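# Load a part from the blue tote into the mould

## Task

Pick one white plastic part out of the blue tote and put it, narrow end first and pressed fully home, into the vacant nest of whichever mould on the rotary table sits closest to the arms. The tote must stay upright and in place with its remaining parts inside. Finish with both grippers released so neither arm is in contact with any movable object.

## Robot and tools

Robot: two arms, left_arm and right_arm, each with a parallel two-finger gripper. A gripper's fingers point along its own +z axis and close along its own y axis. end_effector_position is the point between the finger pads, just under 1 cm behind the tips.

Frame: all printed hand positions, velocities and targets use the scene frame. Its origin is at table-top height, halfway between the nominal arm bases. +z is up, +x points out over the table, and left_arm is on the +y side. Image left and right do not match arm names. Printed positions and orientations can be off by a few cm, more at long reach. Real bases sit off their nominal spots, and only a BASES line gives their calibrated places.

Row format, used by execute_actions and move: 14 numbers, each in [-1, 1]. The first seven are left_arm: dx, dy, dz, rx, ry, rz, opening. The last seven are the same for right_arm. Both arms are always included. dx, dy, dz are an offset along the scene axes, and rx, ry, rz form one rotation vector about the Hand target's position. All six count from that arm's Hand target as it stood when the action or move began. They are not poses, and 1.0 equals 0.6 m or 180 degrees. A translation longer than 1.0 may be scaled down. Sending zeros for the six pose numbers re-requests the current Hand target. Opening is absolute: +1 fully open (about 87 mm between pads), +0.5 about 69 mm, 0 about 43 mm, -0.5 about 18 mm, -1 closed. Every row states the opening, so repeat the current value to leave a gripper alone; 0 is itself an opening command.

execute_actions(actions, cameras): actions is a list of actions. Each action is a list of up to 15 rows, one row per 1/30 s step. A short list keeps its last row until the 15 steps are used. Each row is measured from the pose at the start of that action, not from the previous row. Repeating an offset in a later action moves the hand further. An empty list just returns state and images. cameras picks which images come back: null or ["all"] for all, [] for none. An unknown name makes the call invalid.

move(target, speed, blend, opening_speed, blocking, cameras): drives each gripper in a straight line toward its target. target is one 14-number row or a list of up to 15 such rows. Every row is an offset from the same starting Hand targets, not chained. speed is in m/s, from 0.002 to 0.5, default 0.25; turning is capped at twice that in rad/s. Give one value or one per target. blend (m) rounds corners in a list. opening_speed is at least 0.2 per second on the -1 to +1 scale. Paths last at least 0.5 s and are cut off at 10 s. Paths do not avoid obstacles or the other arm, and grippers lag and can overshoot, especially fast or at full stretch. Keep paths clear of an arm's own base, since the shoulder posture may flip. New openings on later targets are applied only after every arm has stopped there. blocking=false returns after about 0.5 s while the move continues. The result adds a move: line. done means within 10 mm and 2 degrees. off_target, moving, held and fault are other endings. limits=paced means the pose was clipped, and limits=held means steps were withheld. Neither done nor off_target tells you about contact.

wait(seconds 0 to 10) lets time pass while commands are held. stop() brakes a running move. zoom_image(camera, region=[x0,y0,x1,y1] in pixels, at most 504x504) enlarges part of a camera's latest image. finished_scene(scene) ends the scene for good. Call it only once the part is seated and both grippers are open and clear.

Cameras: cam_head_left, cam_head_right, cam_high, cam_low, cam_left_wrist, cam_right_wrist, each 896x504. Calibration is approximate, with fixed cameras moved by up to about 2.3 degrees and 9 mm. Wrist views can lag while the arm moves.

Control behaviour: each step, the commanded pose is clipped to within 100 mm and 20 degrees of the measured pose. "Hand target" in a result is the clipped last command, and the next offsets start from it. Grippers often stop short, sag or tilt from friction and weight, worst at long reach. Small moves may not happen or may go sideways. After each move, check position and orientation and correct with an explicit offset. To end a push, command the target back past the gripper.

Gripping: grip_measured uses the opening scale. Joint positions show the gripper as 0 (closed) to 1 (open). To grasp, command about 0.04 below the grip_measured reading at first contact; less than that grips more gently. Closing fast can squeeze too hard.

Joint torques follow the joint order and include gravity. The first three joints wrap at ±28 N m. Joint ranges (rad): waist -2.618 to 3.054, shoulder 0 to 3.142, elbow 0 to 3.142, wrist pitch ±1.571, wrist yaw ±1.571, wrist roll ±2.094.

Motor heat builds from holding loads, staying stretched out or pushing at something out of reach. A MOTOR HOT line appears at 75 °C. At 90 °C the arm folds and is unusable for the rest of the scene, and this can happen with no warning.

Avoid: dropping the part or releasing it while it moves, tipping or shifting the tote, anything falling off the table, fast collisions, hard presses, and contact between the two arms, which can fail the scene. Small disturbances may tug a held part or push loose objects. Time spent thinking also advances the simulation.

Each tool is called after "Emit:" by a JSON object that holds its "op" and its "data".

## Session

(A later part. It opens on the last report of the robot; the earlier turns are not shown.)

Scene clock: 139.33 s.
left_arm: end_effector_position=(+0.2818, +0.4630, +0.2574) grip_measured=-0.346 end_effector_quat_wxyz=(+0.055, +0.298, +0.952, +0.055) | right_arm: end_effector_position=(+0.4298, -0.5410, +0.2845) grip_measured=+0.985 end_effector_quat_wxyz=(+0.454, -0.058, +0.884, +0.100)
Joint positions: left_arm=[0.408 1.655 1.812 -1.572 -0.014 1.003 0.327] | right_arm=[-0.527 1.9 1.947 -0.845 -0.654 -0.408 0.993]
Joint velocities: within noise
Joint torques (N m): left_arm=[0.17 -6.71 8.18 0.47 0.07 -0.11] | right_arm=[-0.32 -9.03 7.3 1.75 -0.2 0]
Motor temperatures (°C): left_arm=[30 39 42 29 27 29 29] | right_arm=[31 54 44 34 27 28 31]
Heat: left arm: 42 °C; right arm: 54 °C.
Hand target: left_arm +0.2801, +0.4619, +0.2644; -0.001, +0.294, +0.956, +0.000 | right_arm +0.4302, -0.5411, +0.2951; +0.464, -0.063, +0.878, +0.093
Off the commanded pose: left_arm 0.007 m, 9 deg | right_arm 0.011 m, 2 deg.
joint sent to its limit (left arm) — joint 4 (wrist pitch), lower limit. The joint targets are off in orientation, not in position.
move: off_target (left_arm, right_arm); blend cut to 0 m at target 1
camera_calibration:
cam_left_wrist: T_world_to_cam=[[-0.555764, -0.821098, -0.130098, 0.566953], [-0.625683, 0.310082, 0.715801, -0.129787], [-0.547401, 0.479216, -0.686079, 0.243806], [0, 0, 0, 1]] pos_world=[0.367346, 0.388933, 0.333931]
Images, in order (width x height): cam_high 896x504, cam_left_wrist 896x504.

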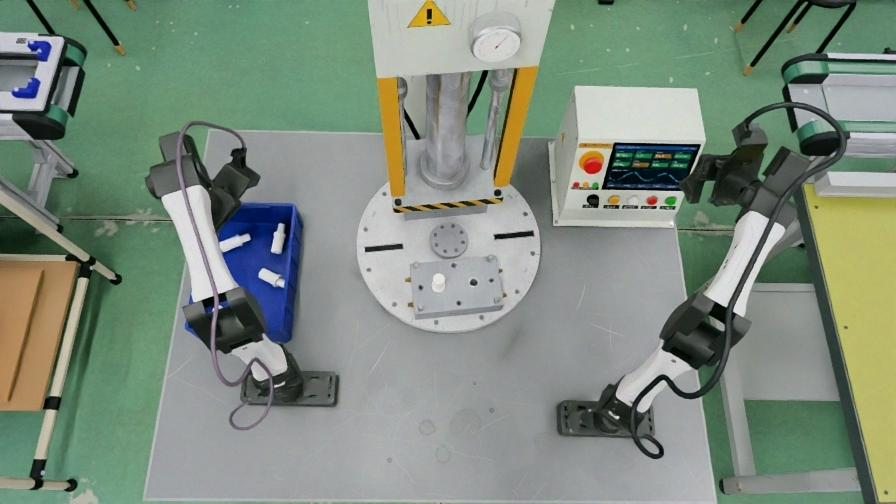

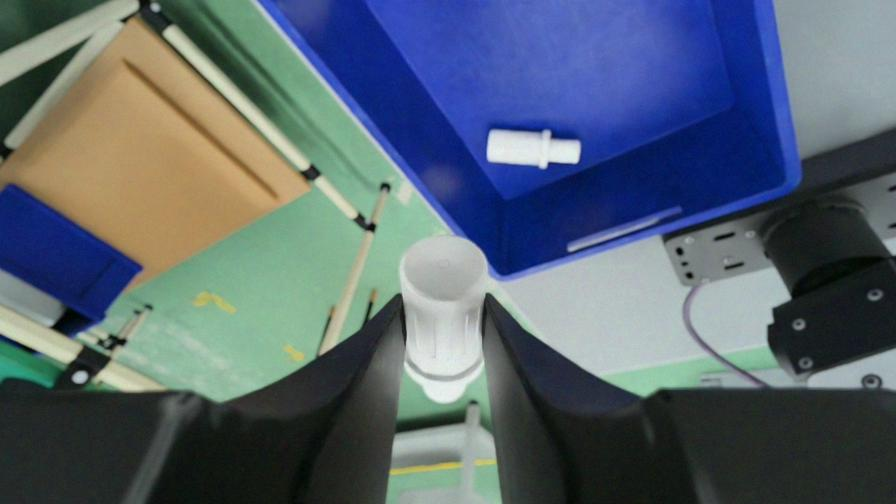

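Emit:
{"op": "move", "data": {"target": [[0.067,-0.4,0.06,-0.114,-0.223,0.031,-0.5,0,0,0,0,0,0,1],[-0.10,-0.87,-0.02,-0.228,-0.446,0.062,-0.5,0,0,0,0,0,0,1]], "blend": 0.06}}

Scene clock: 159.13 s.
left_arm: end_effector_position=(+0.2218, -0.0607, +0.2636) grip_measured=-0.346 end_effector_quat_wxyz=(+0.698, +0.109, +0.694, -0.139) | right_arm: end_effector_position=(+0.4298, -0.5410, +0.2845) grip_measured=+0.985 end_effector_quat_wxyz=(+0.454, -0.058, +0.884, +0.100)
Joint positions: left_arm=[-1.464 1.551 0.861 0.723 -1.124 -0.012 0.327] | right_arm=[-0.527 1.9 1.947 -0.845 -0.654 -0.408 0.993]
Joint velocities: within noise
Joint torques (N m): left_arm=[0.17 -4.71 6.8 1.36 0 0.1] | right_arm=[-0.23 -9.02 7.41 1.75 -0.22 0]
Motor temperatures (°C): left_arm=[30 39 43 29 27 29 29] | right_arm=[31 54 45 34 27 28 31]
Heat: left arm: 43 °C; right arm: 54 °C.
Hand target: left_arm +0.2201, -0.0601, +0.2524; +0.696, +0.123, +0.697, -0.123 | right_arm +0.4302, -0.5411, +0.2951; +0.464, -0.063, +0.878, +0.093
Off the commanded pose: left_arm 0.011 m, 3 deg | right_arm 0.011 m, 2 deg.
move: off_target (left_arm, right_arm)
camera_calibration:
cam_left_wrist: T_world_to_cam=[[-0.352982, -0.934415, 0.0476622, 0.00568407], [-0.723413, 0.240259, -0.647263, 0.367414], [0.593361, -0.262951, -0.760775, 0.187776], [0, 0, 0, 1]] pos_world=[0.156379, -0.0335872, 0.380398]

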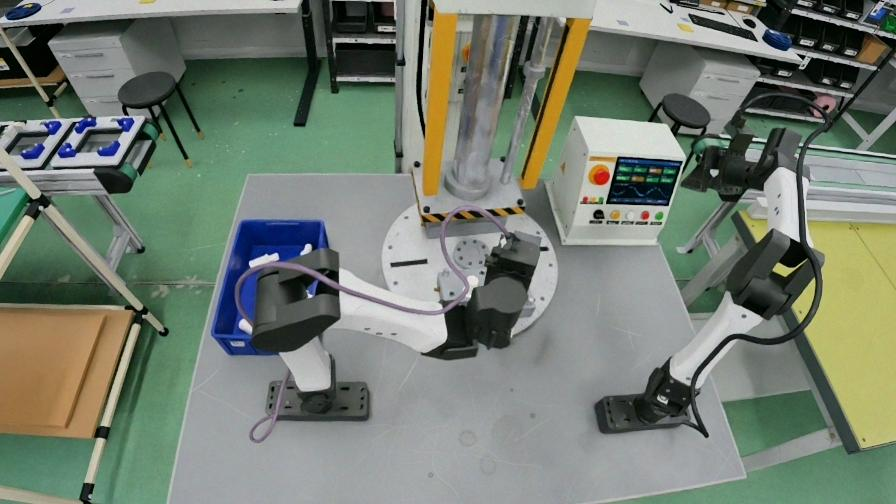

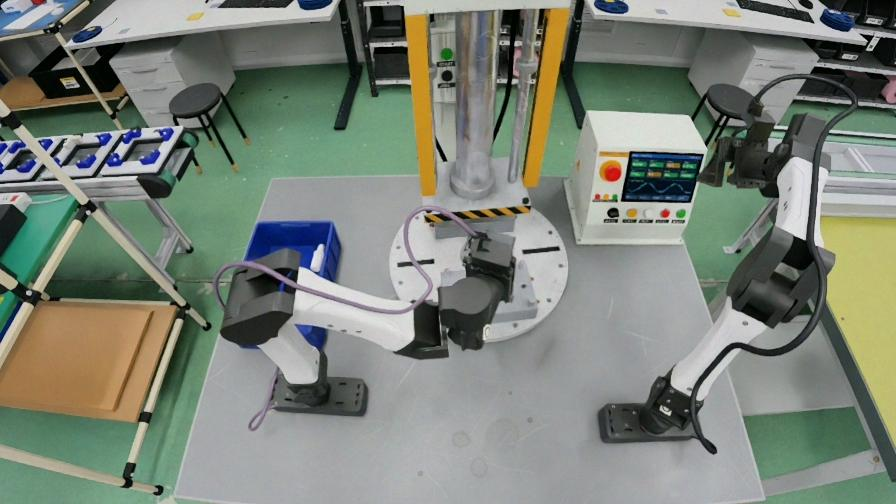

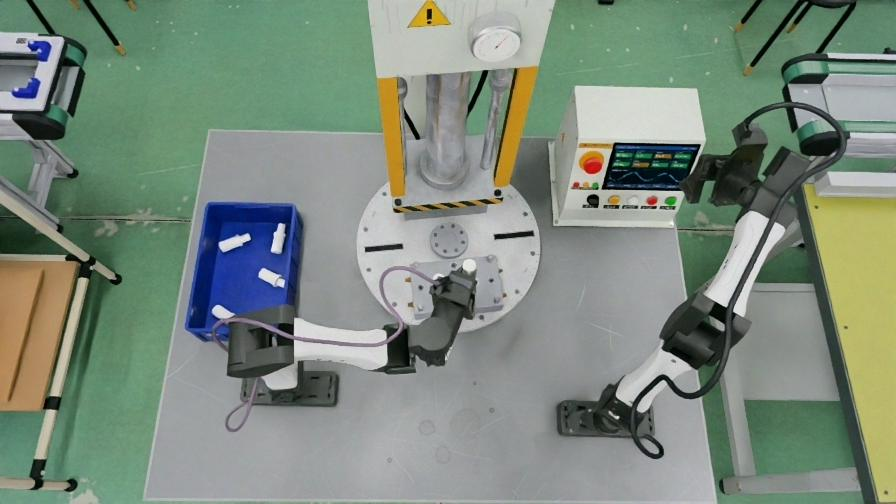

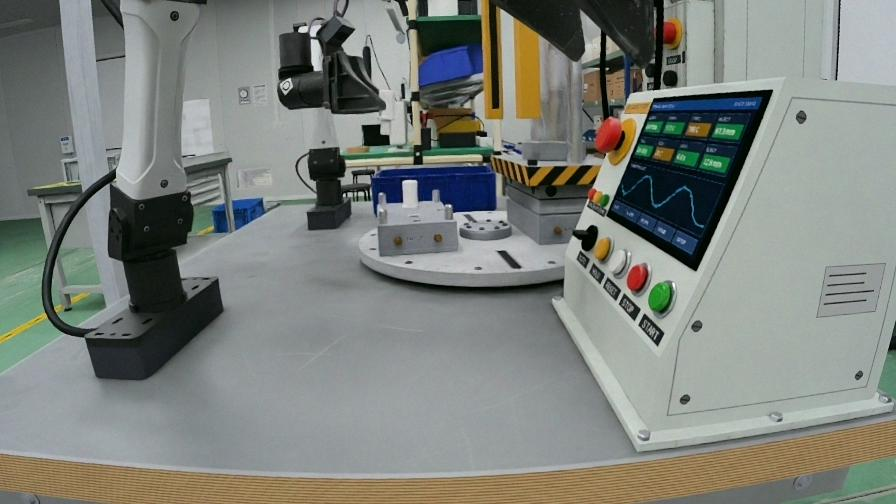

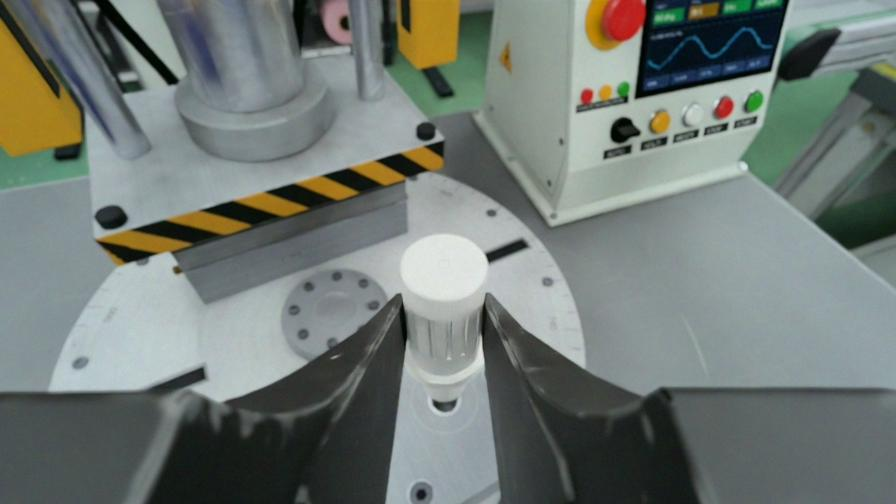

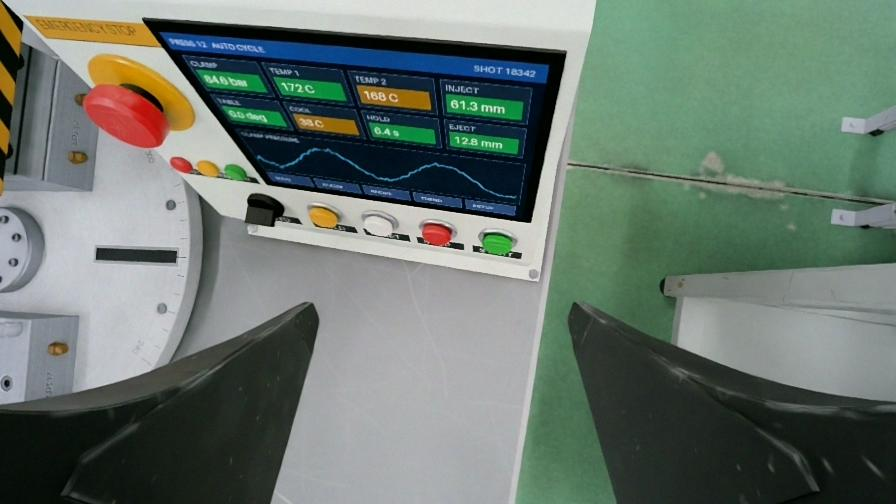

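Emit:
{"op": "zoom_image", "data": {"camera": "cam_low", "region": [340, 60, 460, 240]}}

Emit:
{"op": "zoom_image", "data": {"camera": "cam_left_wrist", "region": [360, 220, 540, 430]}}

Scaled by 2.800 from the camera's 896x504 image, which has a finer 1280x720 frame.

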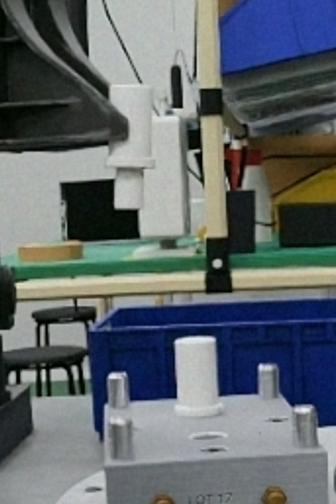

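Scaled by 2.400 from the camera's 896x504 image, which has a finer 1280x720 frame.

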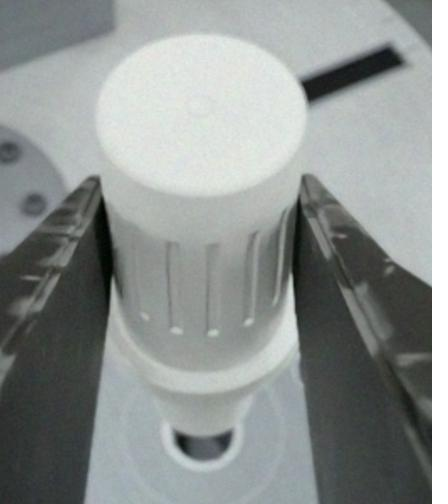

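Emit:
{"op": "move", "data": {"target": [0.0593,-0.0387,-0.131,0.0054,-0.0231,0,-0.5,0,0,0,0,0,0,1], "cameras": ["cam_left_wrist","cam_high","cam_low"], "speed": 0.12}}

Emit:
{"op": "zoom_image", "data": {"camera": "cam_left_wrist", "region": [340, 220, 560, 504]}}

Emit:
{"op": "zoom_image", "data": {"camera": "cam_low", "region": [340, 60, 460, 240]}}

Scene clock: 212.03 s.
left_arm: end_effector_position=(+0.2538, -0.0835, +0.1823) grip_measured=-0.346 end_effector_quat_wxyz=(+0.720, +0.123, +0.672, -0.118) | right_arm: end_effector_position=(+0.4298, -0.5410, +0.2845) grip_measured=+0.985 end_effector_quat_wxyz=(+0.454, -0.058, +0.884, +0.100)
Joint positions: left_arm=[-1.388 1.914 0.807 1.239 -1.053 0.133 0.327] | right_arm=[-0.527 1.9 1.947 -0.845 -0.654 -0.408 0.993]
Joint velocities: within noise
Joint torques (N m): left_arm=[1.16 -5.94 5.35 1.62 0.29 0.08] | right_arm=[-0.31 -8.98 7.28 1.73 -0.22 -0.01]
Motor temperatures (°C): left_arm=[29 38 42 31 27 29 29] | right_arm=[31 55 45 35 27 28 31]
Heat: left arm: 42 °C; right arm: 55 °C.
Hand target: left_arm +0.2555, -0.0834, +0.1736; +0.719, +0.133, +0.672, -0.112 | right_arm +0.4302, -0.5411, +0.2951; +0.464, -0.063, +0.878, +0.093
Off the commanded pose: left_arm 0.009 m, 1 deg | right_arm 0.011 m, 2 deg.
move: off_target (right_arm)
camera_calibration:
cam_left_wrist: T_world_to_cam=[[-0.343287, -0.939153, -0.0120361, 0.00762283], [-0.680744, 0.257619, -0.685725, 0.341009], [0.647102, -0.227207, -0.727761, 0.0842847], [0, 0, 0, 1]] pos_world=[0.180216, -0.0615414, 0.295269]
Images, in order (width x height): cam_high 896x504, cam_low 896x504, cam_left_wrist 896x504.

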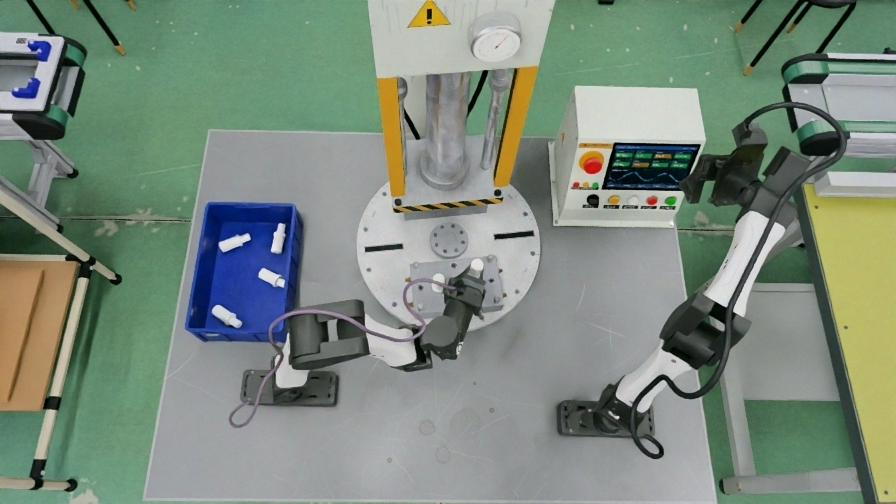

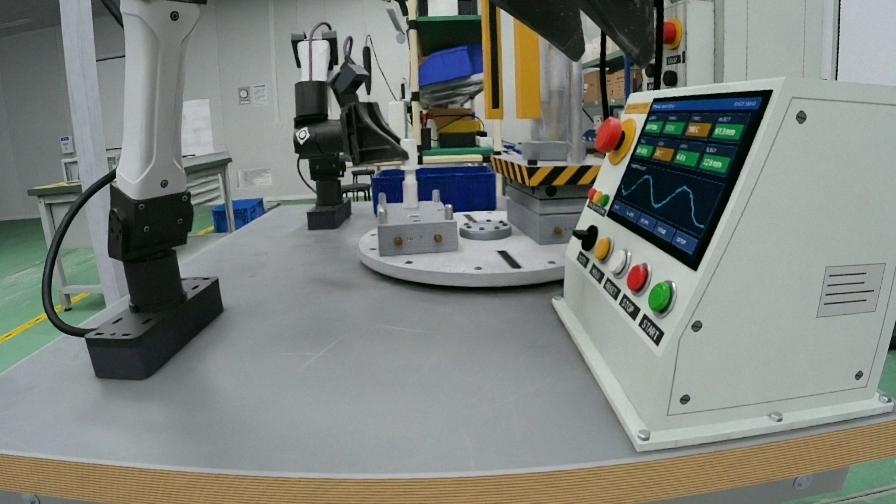

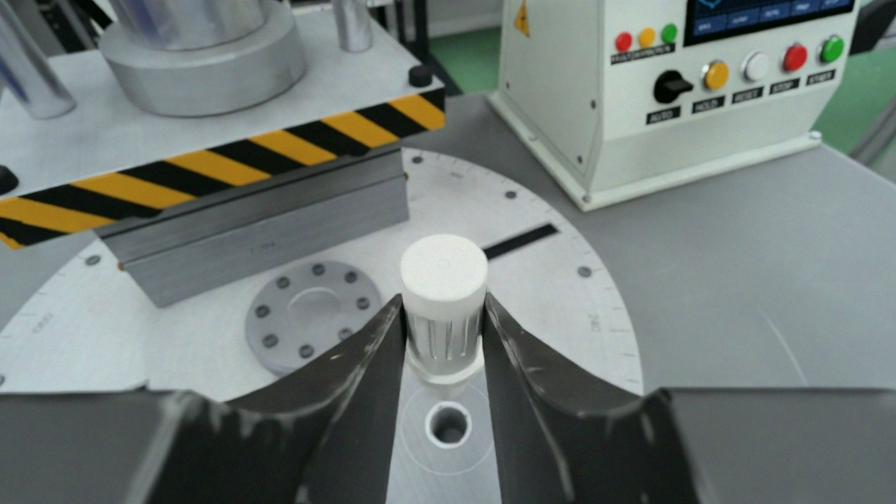

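Scaled by 1.775 from the camera's 896x504 image, which has a finer 1280x720 frame.

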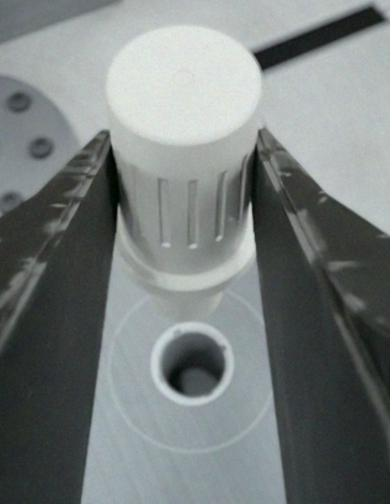

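Scaled by 2.800 from the camera's 896x504 image, which has a finer 1280x720 frame.

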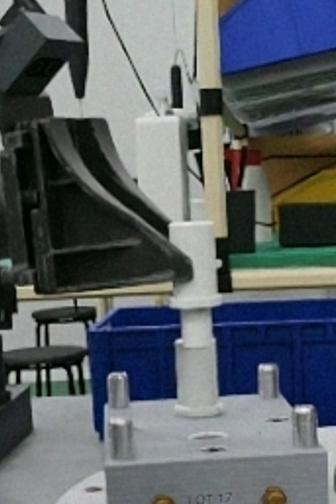

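Emit:
{"op": "move", "data": {"target": [0.0067,-0.004,-0.067,0,0,0,-0.5,0,0,0,0,0,0,1], "cameras": ["cam_left_wrist","cam_high","cam_low"], "speed": 0.08}}

Emit:
{"op": "zoom_image", "data": {"camera": "cam_left_wrist", "region": [340, 220, 560, 504]}}

Emit:
{"op": "zoom_image", "data": {"camera": "cam_low", "region": [360, 110, 460, 260]}}

Scene clock: 232.87 s.
left_arm: end_effector_position=(+0.2574, -0.0872, +0.1418) grip_measured=-0.346 end_effector_quat_wxyz=(+0.720, +0.124, +0.672, -0.118) | right_arm: end_effector_position=(+0.4298, -0.5410, +0.2845) grip_measured=+0.985 end_effector_quat_wxyz=(+0.454, -0.058, +0.884, +0.100)
Joint positions: left_arm=[-1.38 2.068 0.8 1.398 -1.043 0.134 0.327] | right_arm=[-0.527 1.9 1.947 -0.845 -0.654 -0.408 0.993]
Joint velocities: within noise
Joint torques (N m): left_arm=[1.31 -6.5 4.55 1.63 0.29 0.07] | right_arm=[-0.34 -9.01 7.21 1.73 -0.23 0.01]
Motor temperatures (°C): left_arm=[29 38 41 32 27 29 29] | right_arm=[31 56 45 35 27 28 31]
Heat: left arm: 41 °C; right arm: 56 °C.
Hand target: left_arm +0.2596, -0.0857, +0.1334; +0.719, +0.133, +0.672, -0.112 | right_arm +0.4302, -0.5411, +0.2951; +0.464, -0.063, +0.878, +0.093
Off the commanded pose: left_arm 0.009 m, 1 deg | right_arm 0.011 m, 2 deg.
move: off_target (right_arm)
camera_calibration:
cam_left_wrist: T_world_to_cam=[[-0.344602, -0.938628, -0.0150479, 0.00566331], [-0.679685, 0.260528, -0.685677, 0.316585], [0.647516, -0.226058, -0.72775, 0.0516724], [0, 0, 0, 1]] pos_world=[0.183671, -0.0654827, 0.254765]
Images, in order (width x height): cam_high 896x504, cam_low 896x504, cam_left_wrist 896x504.

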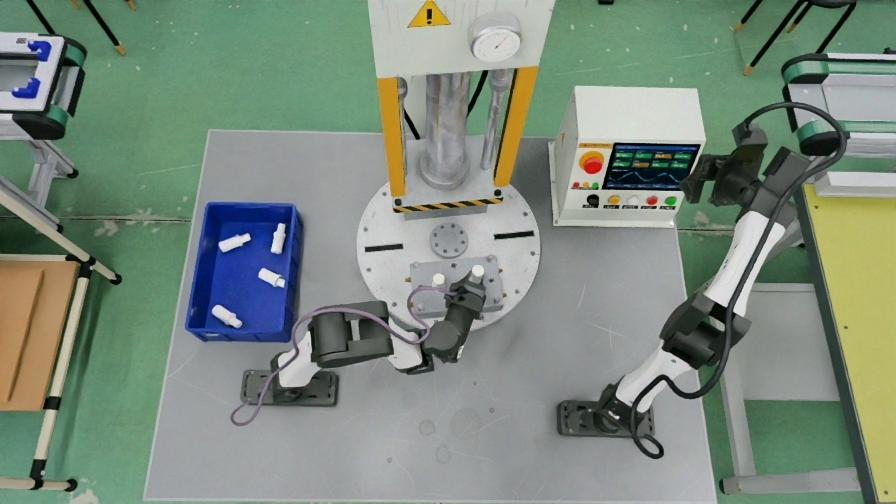

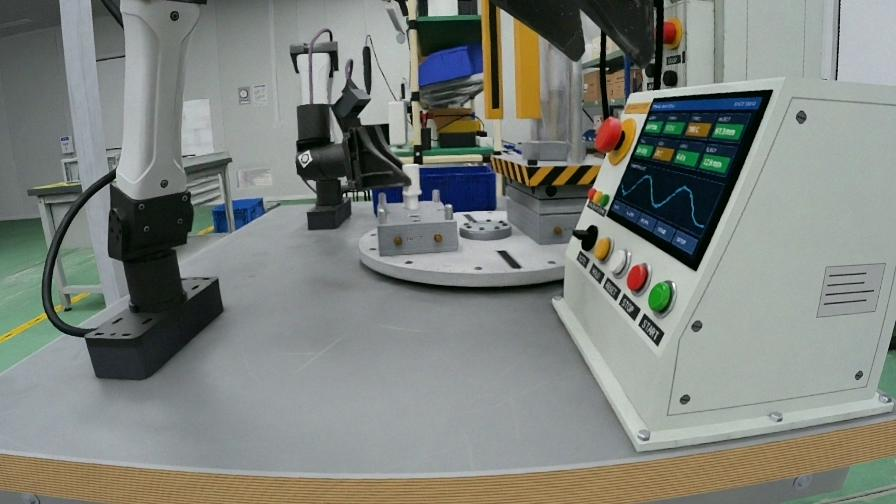

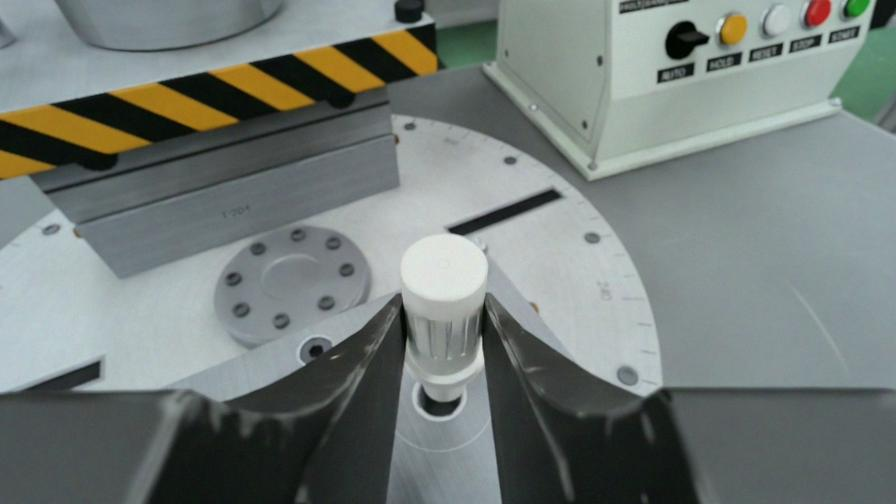

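Scaled by 1.775 from the camera's 896x504 image, which has a finer 1280x720 frame.

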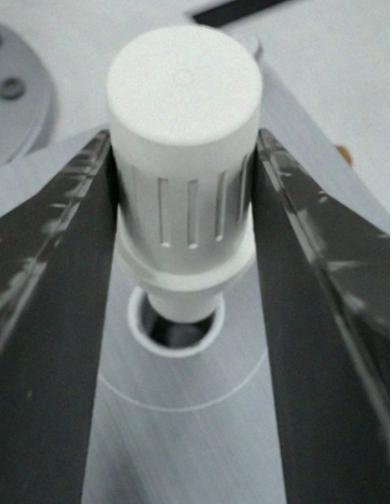

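Scaled by 3.360 from the camera's 896x504 image, which has a finer 1280x720 frame.

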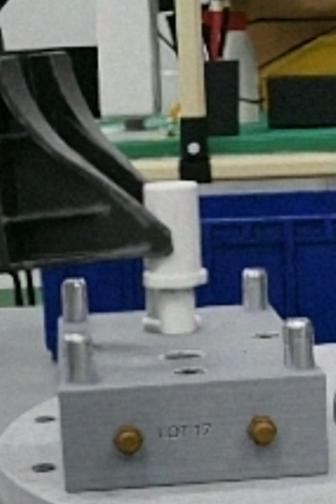

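Emit:
{"op": "move", "data": {"target": [0.003,0.0030,-0.0075,0,0,0,-0.5,0,0,0,0,0,0,1], "cameras": ["cam_left_wrist","cam_high","cam_low"], "speed": 0.04}}

Emit:
{"op": "zoom_image", "data": {"camera": "cam_left_wrist", "region": [390, 340, 500, 450]}}

Emit:
{"op": "zoom_image", "data": {"camera": "cam_low", "region": [380, 150, 440, 230]}}

Scene clock: 244.53 s.
left_arm: end_effector_position=(+0.2593, -0.0859, +0.1383) grip_measured=-0.346 end_effector_quat_wxyz=(+0.721, +0.124, +0.672, -0.118) | right_arm: end_effector_position=(+0.4298, -0.5410, +0.2845) grip_measured=+0.985 end_effector_quat_wxyz=(+0.454, -0.058, +0.884, +0.100)
Joint positions: left_arm=[-1.374 2.08 0.795 1.417 -1.037 0.134 0.327] | right_arm=[-0.527 1.9 1.947 -0.845 -0.654 -0.408 0.993]
Joint velocities: within noise
Joint torques (N m): left_arm=[1.32 -6.46 4.29 1.6 0.3 0.06] | right_arm=[-0.34 -9.05 7.32 1.74 -0.22 0]
Motor temperatures (°C): left_arm=[29 39 41 33 27 29 30] | right_arm=[31 56 45 35 27 28 31]
Heat: left arm: 41 °C; right arm: 56 °C.
Hand target: left_arm +0.2615, -0.0840, +0.1291; +0.720, +0.133, +0.672, -0.112 | right_arm +0.4302, -0.5411, +0.2951; +0.464, -0.063, +0.878, +0.093
Off the commanded pose: left_arm 0.010 m, 1 deg | right_arm 0.011 m, 2 deg.
move: off_target (right_arm)
camera_calibration:
cam_left_wrist: T_world_to_cam=[[-0.344183, -0.938801, -0.013786, 0.00722449], [-0.679056, 0.259041, -0.686863, 0.315115], [0.648399, -0.227045, -0.726656, 0.0477163], [0, 0, 0, 1]] pos_world=[0.185528, -0.0640118, 0.251214]
Images, in order (width x height): cam_high 896x504, cam_low 896x504, cam_left_wrist 896x504.

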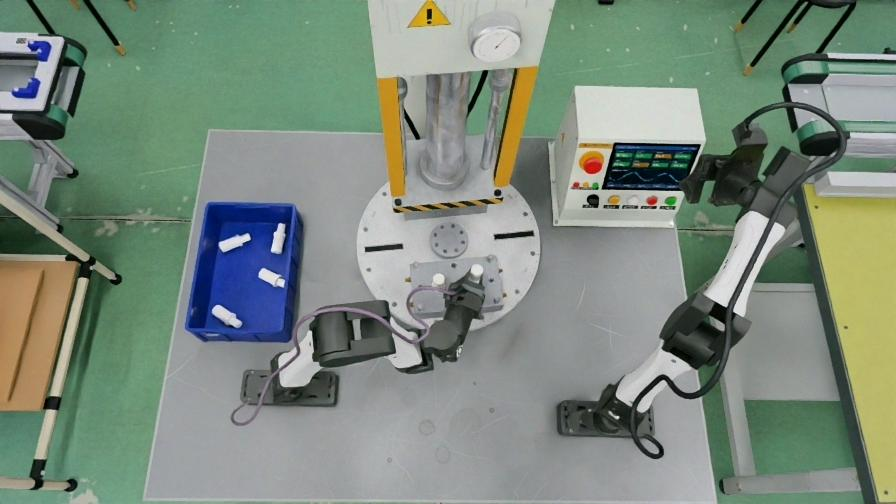

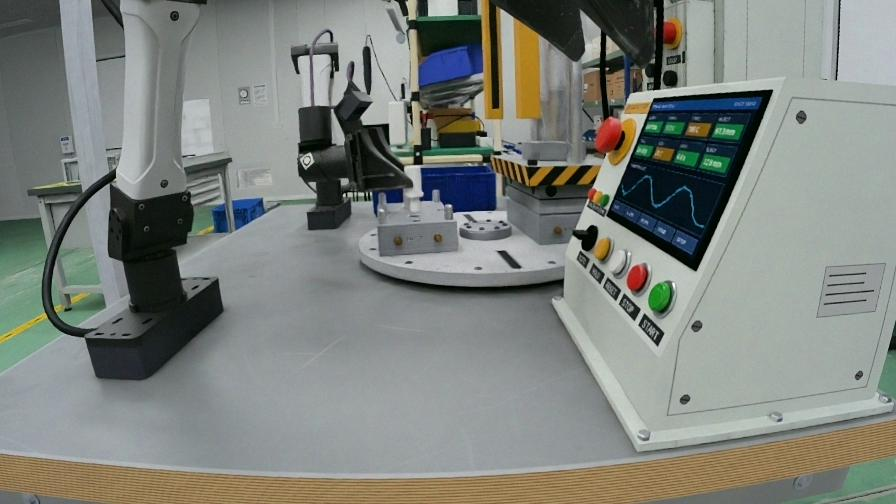

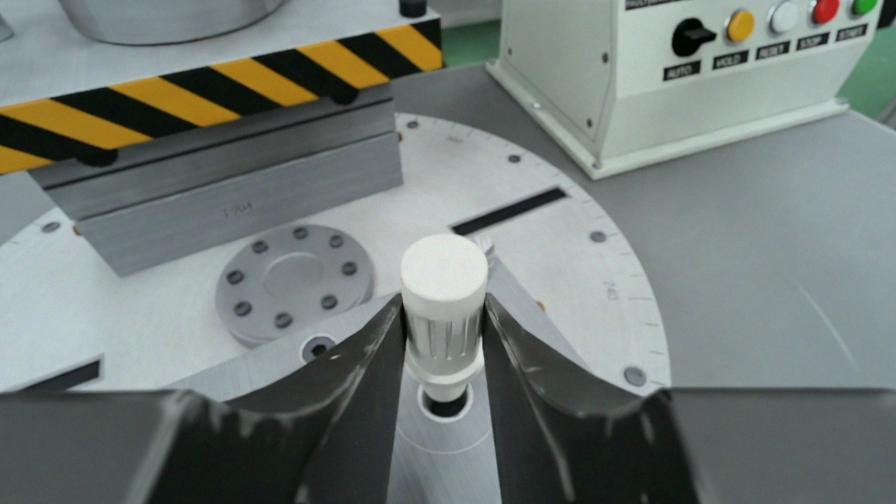

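Scaled by 4.582 from the camera's 896x504 image, which has a finer 1280x720 frame.

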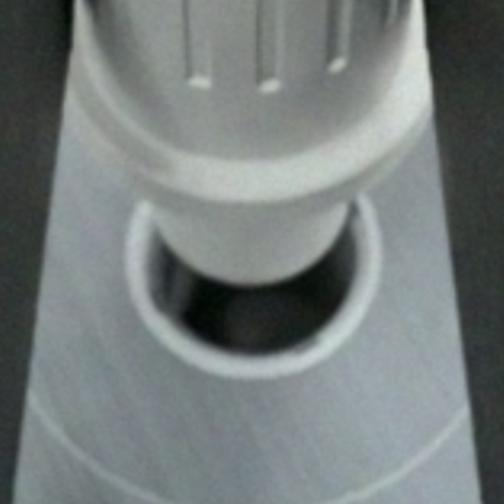

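Scaled by 6.300 from the camera's 896x504 image, which has a finer 1280x720 frame.

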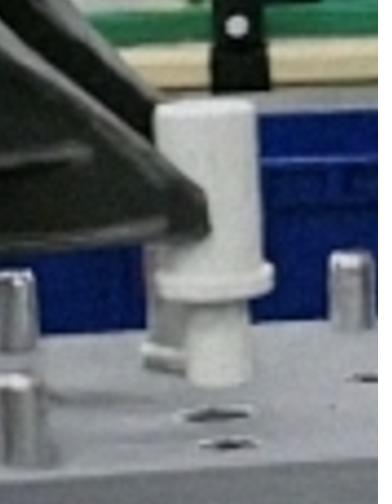

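Emit:
{"op": "move", "data": {"target": [-0.0012,0.0005,-0.0085,0,0,0,-0.5,0,0,0,0,0,0,1], "cameras": ["cam_left_wrist","cam_low"], "speed": 0.04}}

Emit:
{"op": "zoom_image", "data": {"camera": "cam_left_wrist", "region": [390, 340, 500, 450]}}

Emit:
{"op": "zoom_image", "data": {"camera": "cam_low", "region": [380, 150, 440, 230]}}

Scene clock: 266.90 s.
left_arm: end_effector_position=(+0.2593, -0.0862, +0.1339) grip_measured=-0.346 end_effector_quat_wxyz=(+0.721, +0.123, +0.671, -0.119) | right_arm: end_effector_position=(+0.4298, -0.5410, +0.2845) grip_measured=+0.985 end_effector_quat_wxyz=(+0.454, -0.058, +0.884, +0.100)
Joint positions: left_arm=[-1.374 2.099 0.795 1.439 -1.037 0.134 0.327] | right_arm=[-0.527 1.9 1.947 -0.845 -0.654 -0.408 0.993]
Joint velocities: within noise
Joint torques (N m): left_arm=[1.17 -6.48 3.96 1.65 0.28 0.06] | right_arm=[-0.36 -9.02 7.3 1.75 -0.22 -0.01]
Motor temperatures (°C): left_arm=[29 39 40 33 27 29 30] | right_arm=[31 56 46 35 27 28 31]
Heat: left arm: 40 °C; right arm: 56 °C.
Hand target: left_arm +0.2607, -0.0837, +0.1239; +0.720, +0.133, +0.672, -0.113 | right_arm +0.4302, -0.5411, +0.2951; +0.464, -0.063, +0.878, +0.093
Off the commanded pose: left_arm 0.010 m, 1 deg | right_arm 0.011 m, 2 deg.
move: off_target (right_arm)
camera_calibration:
cam_left_wrist: T_world_to_cam=[[-0.344885, -0.938574, -0.0115431, 0.00672471], [-0.678454, 0.257763, -0.687938, 0.312051], [0.648656, -0.229428, -0.725678, 0.0440155], [0, 0, 0, 1]] pos_world=[0.185481, -0.0640251, 0.24669]
Images, in order (width x height): cam_low 896x504, cam_left_wrist 896x504.

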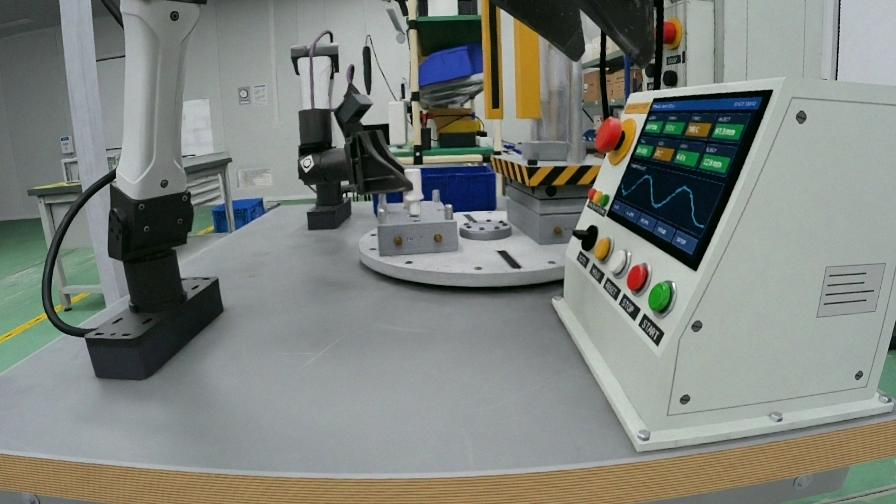

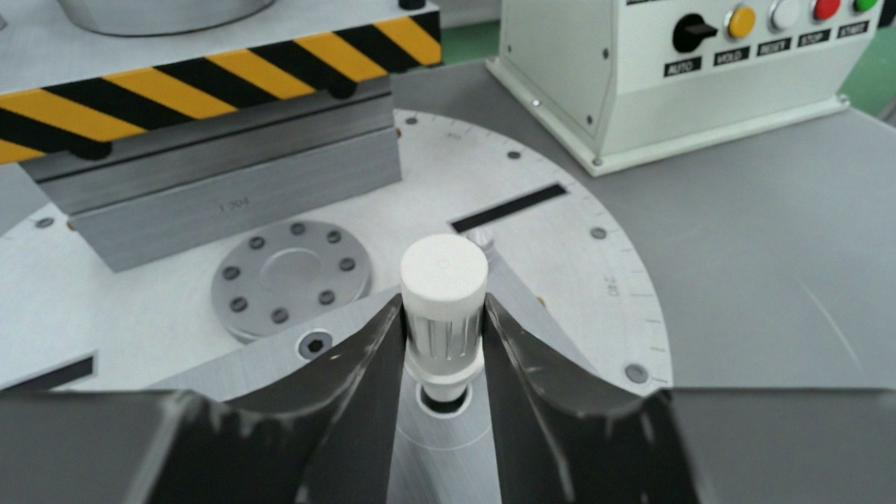

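Scaled by 4.582 from the camera's 896x504 image, which has a finer 1280x720 frame.

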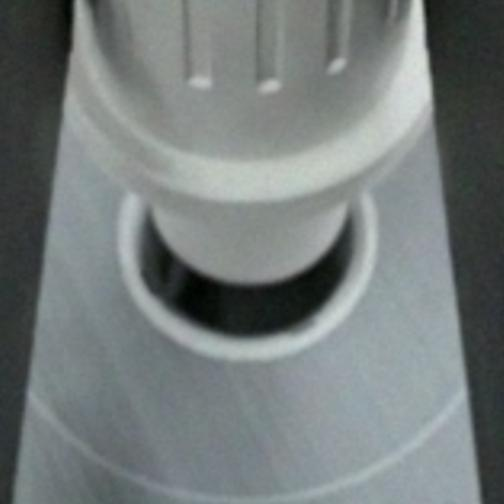

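Scaled by 6.300 from the camera's 896x504 image, which has a finer 1280x720 frame.

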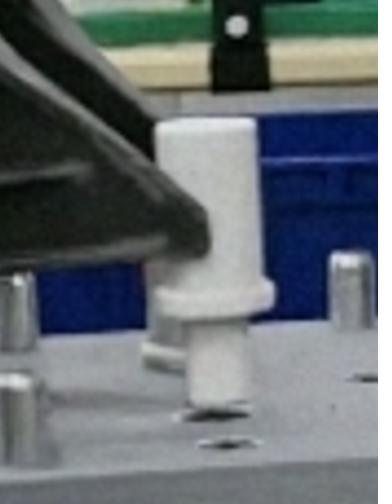

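Emit:
{"op": "move", "data": {"target": [-0.0025,0.0018,-0.006,0,0,0,-0.5,0,0,0,0,0,0,1], "cameras": ["cam_left_wrist","cam_low"], "speed": 0.04}}

Emit:
{"op": "zoom_image", "data": {"camera": "cam_left_wrist", "region": [390, 340, 500, 450]}}

Emit:
{"op": "zoom_image", "data": {"camera": "cam_low", "region": [380, 150, 440, 230]}}

Scene clock: 278.30 s.
left_arm: end_effector_position=(+0.2590, -0.0845, +0.1298) grip_measured=-0.346 end_effector_quat_wxyz=(+0.721, +0.124, +0.671, -0.119) | right_arm: end_effector_position=(+0.4298, -0.5410, +0.2845) grip_measured=+0.985 end_effector_quat_wxyz=(+0.454, -0.058, +0.884, +0.100)
Joint positions: left_arm=[-1.374 2.111 0.787 1.458 -1.037 0.134 0.327] | right_arm=[-0.527 1.9 1.947 -0.845 -0.654 -0.408 0.993]
Joint velocities: within noise
Joint torques (N m): left_arm=[0.87 -6.5 4.03 1.62 0.24 0.08] | right_arm=[-0.35 -8.96 7.36 1.71 -0.23 0.01]
Motor temperatures (°C): left_arm=[29 39 40 33 27 29 30] | right_arm=[31 57 46 35 27 28 31]
Heat: left arm: 40 °C; right arm: 57 °C.
Hand target: left_arm +0.2592, -0.0825, +0.1203; +0.720, +0.133, +0.672, -0.112 | right_arm +0.4302, -0.5411, +0.2951; +0.464, -0.063, +0.878, +0.093
Off the commanded pose: left_arm 0.010 m, 1 deg | right_arm 0.011 m, 2 deg.
move: off_target (right_arm)
camera_calibration:
cam_left_wrist: T_world_to_cam=[[-0.344862, -0.938565, -0.0129069, 0.00835466], [-0.678517, 0.258765, -0.687499, 0.308576], [0.648602, -0.228335, -0.72607, 0.0417512], [0, 0, 0, 1]] pos_world=[0.185176, -0.0624742, 0.242568]
Images, in order (width x height): cam_low 896x504, cam_left_wrist 896x504.

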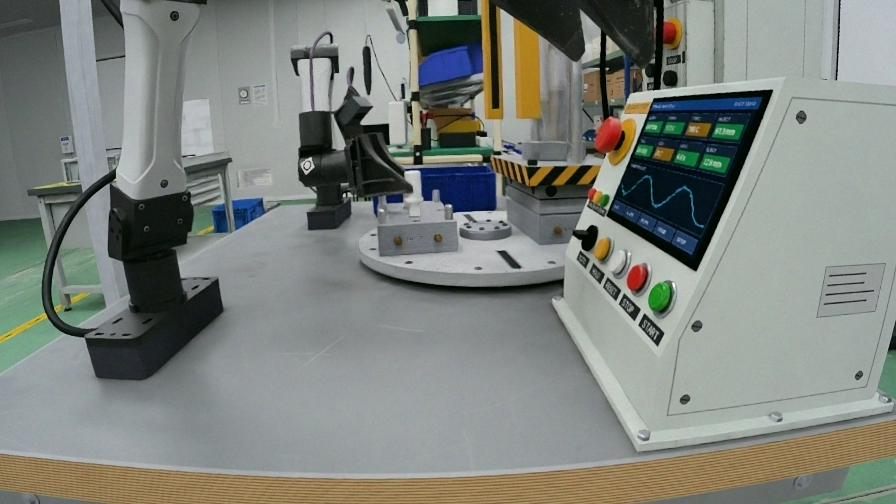

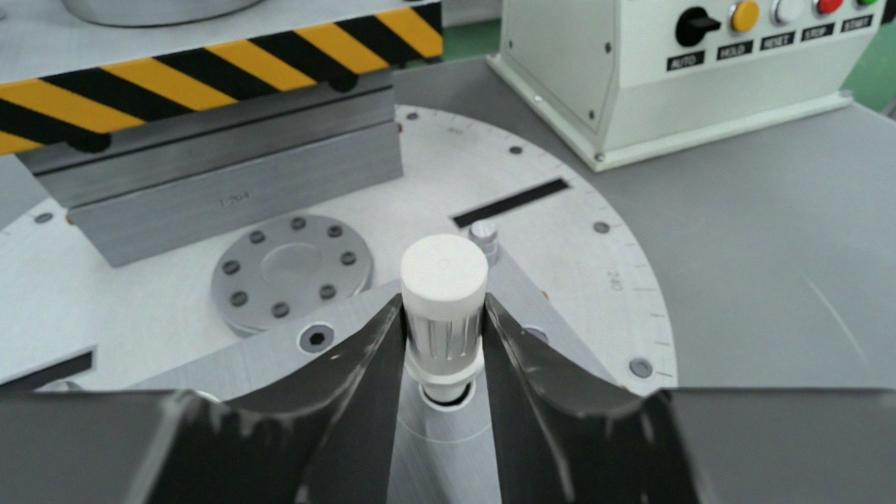

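Scaled by 4.582 from the camera's 896x504 image, which has a finer 1280x720 frame.

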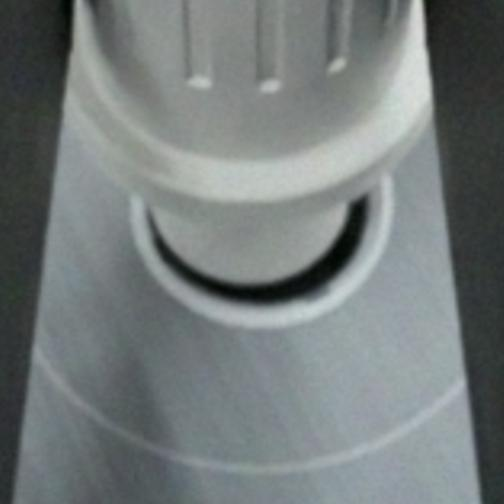

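Scaled by 6.300 from the camera's 896x504 image, which has a finer 1280x720 frame.

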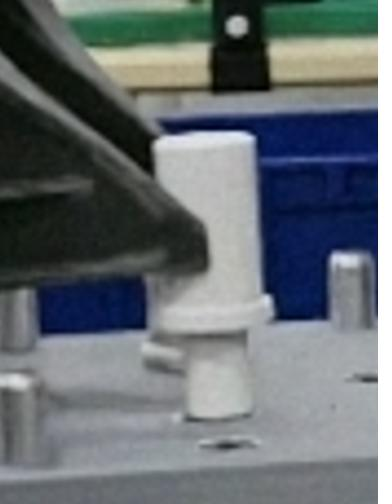

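Emit:
{"op": "move", "data": {"target": [-0.0018,-0.0014,-0.004,0,0,0,-0.5,0,0,0,0,0,0,1], "cameras": ["cam_left_wrist","cam_low"], "speed": 0.04}}

Emit:
{"op": "zoom_image", "data": {"camera": "cam_left_wrist", "region": [390, 340, 500, 450]}}

Emit:
{"op": "zoom_image", "data": {"camera": "cam_low", "region": [380, 150, 440, 230]}}

Scene clock: 288.23 s.
left_arm: end_effector_position=(+0.2590, -0.0845, +0.1268) grip_measured=-0.346 end_effector_quat_wxyz=(+0.721, +0.124, +0.672, -0.118) | right_arm: end_effector_position=(+0.4298, -0.5410, +0.2845) grip_measured=+0.985 end_effector_quat_wxyz=(+0.454, -0.058, +0.884, +0.100)
Joint positions: left_arm=[-1.374 2.122 0.787 1.468 -1.037 0.134 0.327] | right_arm=[-0.527 1.9 1.947 -0.845 -0.654 -0.408 0.993]
Joint velocities: within noise
Joint torques (N m): left_arm=[0.61 -6.48 4.27 1.59 0.2 0.09] | right_arm=[-0.34 -8.99 7.42 1.77 -0.27 -0.01]
Motor temperatures (°C): left_arm=[29 39 40 33 27 29 30] | right_arm=[31 57 46 35 27 28 31]
Heat: left arm: 40 °C; right arm: 57 °C.
Hand target: left_arm +0.2582, -0.0834, +0.1179; +0.720, +0.133, +0.672, -0.112 | right_arm +0.4302, -0.5411, +0.2951; +0.464, -0.063, +0.878, +0.093
Off the commanded pose: left_arm 0.009 m, 1 deg | right_arm 0.011 m, 2 deg.
move: off_target (right_arm)
camera_calibration:
cam_left_wrist: T_world_to_cam=[[-0.344864, -0.93855, -0.0138902, 0.00844276], [-0.678662, 0.259538, -0.687065, 0.306566], [0.64845, -0.227518, -0.726463, 0.0397355], [0, 0, 0, 1]] pos_world=[0.185199, -0.0626011, 0.239614]
Images, in order (width x height): cam_low 896x504, cam_left_wrist 896x504.

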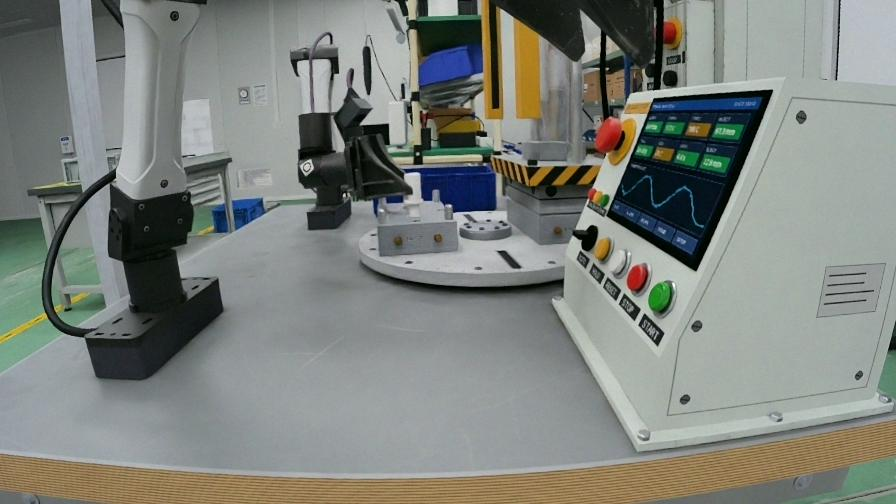

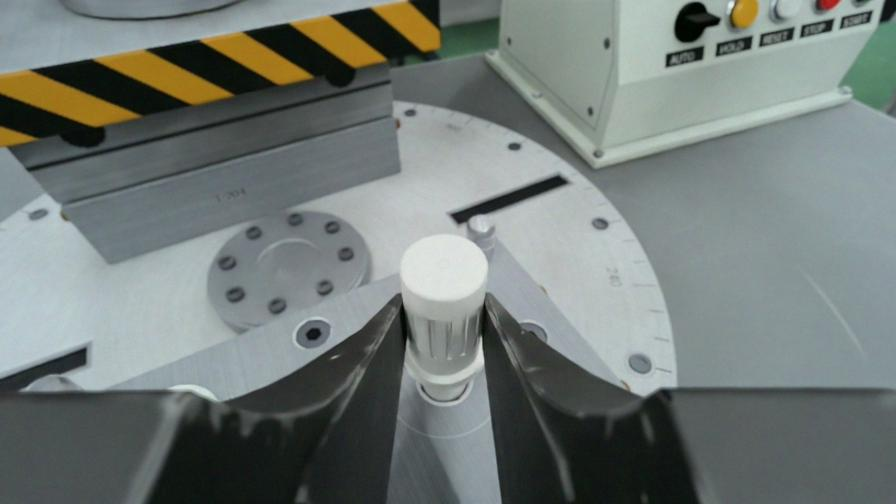

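Scaled by 4.582 from the camera's 896x504 image, which has a finer 1280x720 frame.

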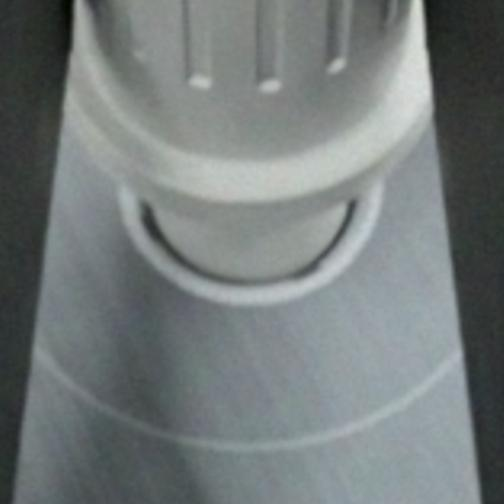

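Scaled by 6.300 from the camera's 896x504 image, which has a finer 1280x720 frame.

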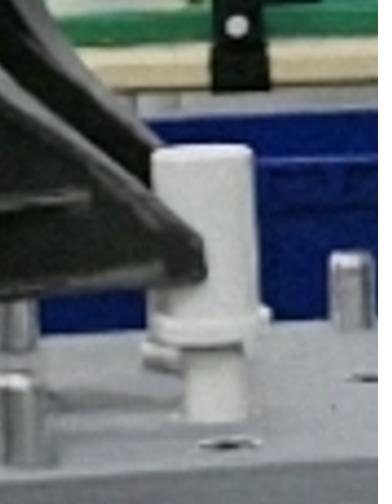

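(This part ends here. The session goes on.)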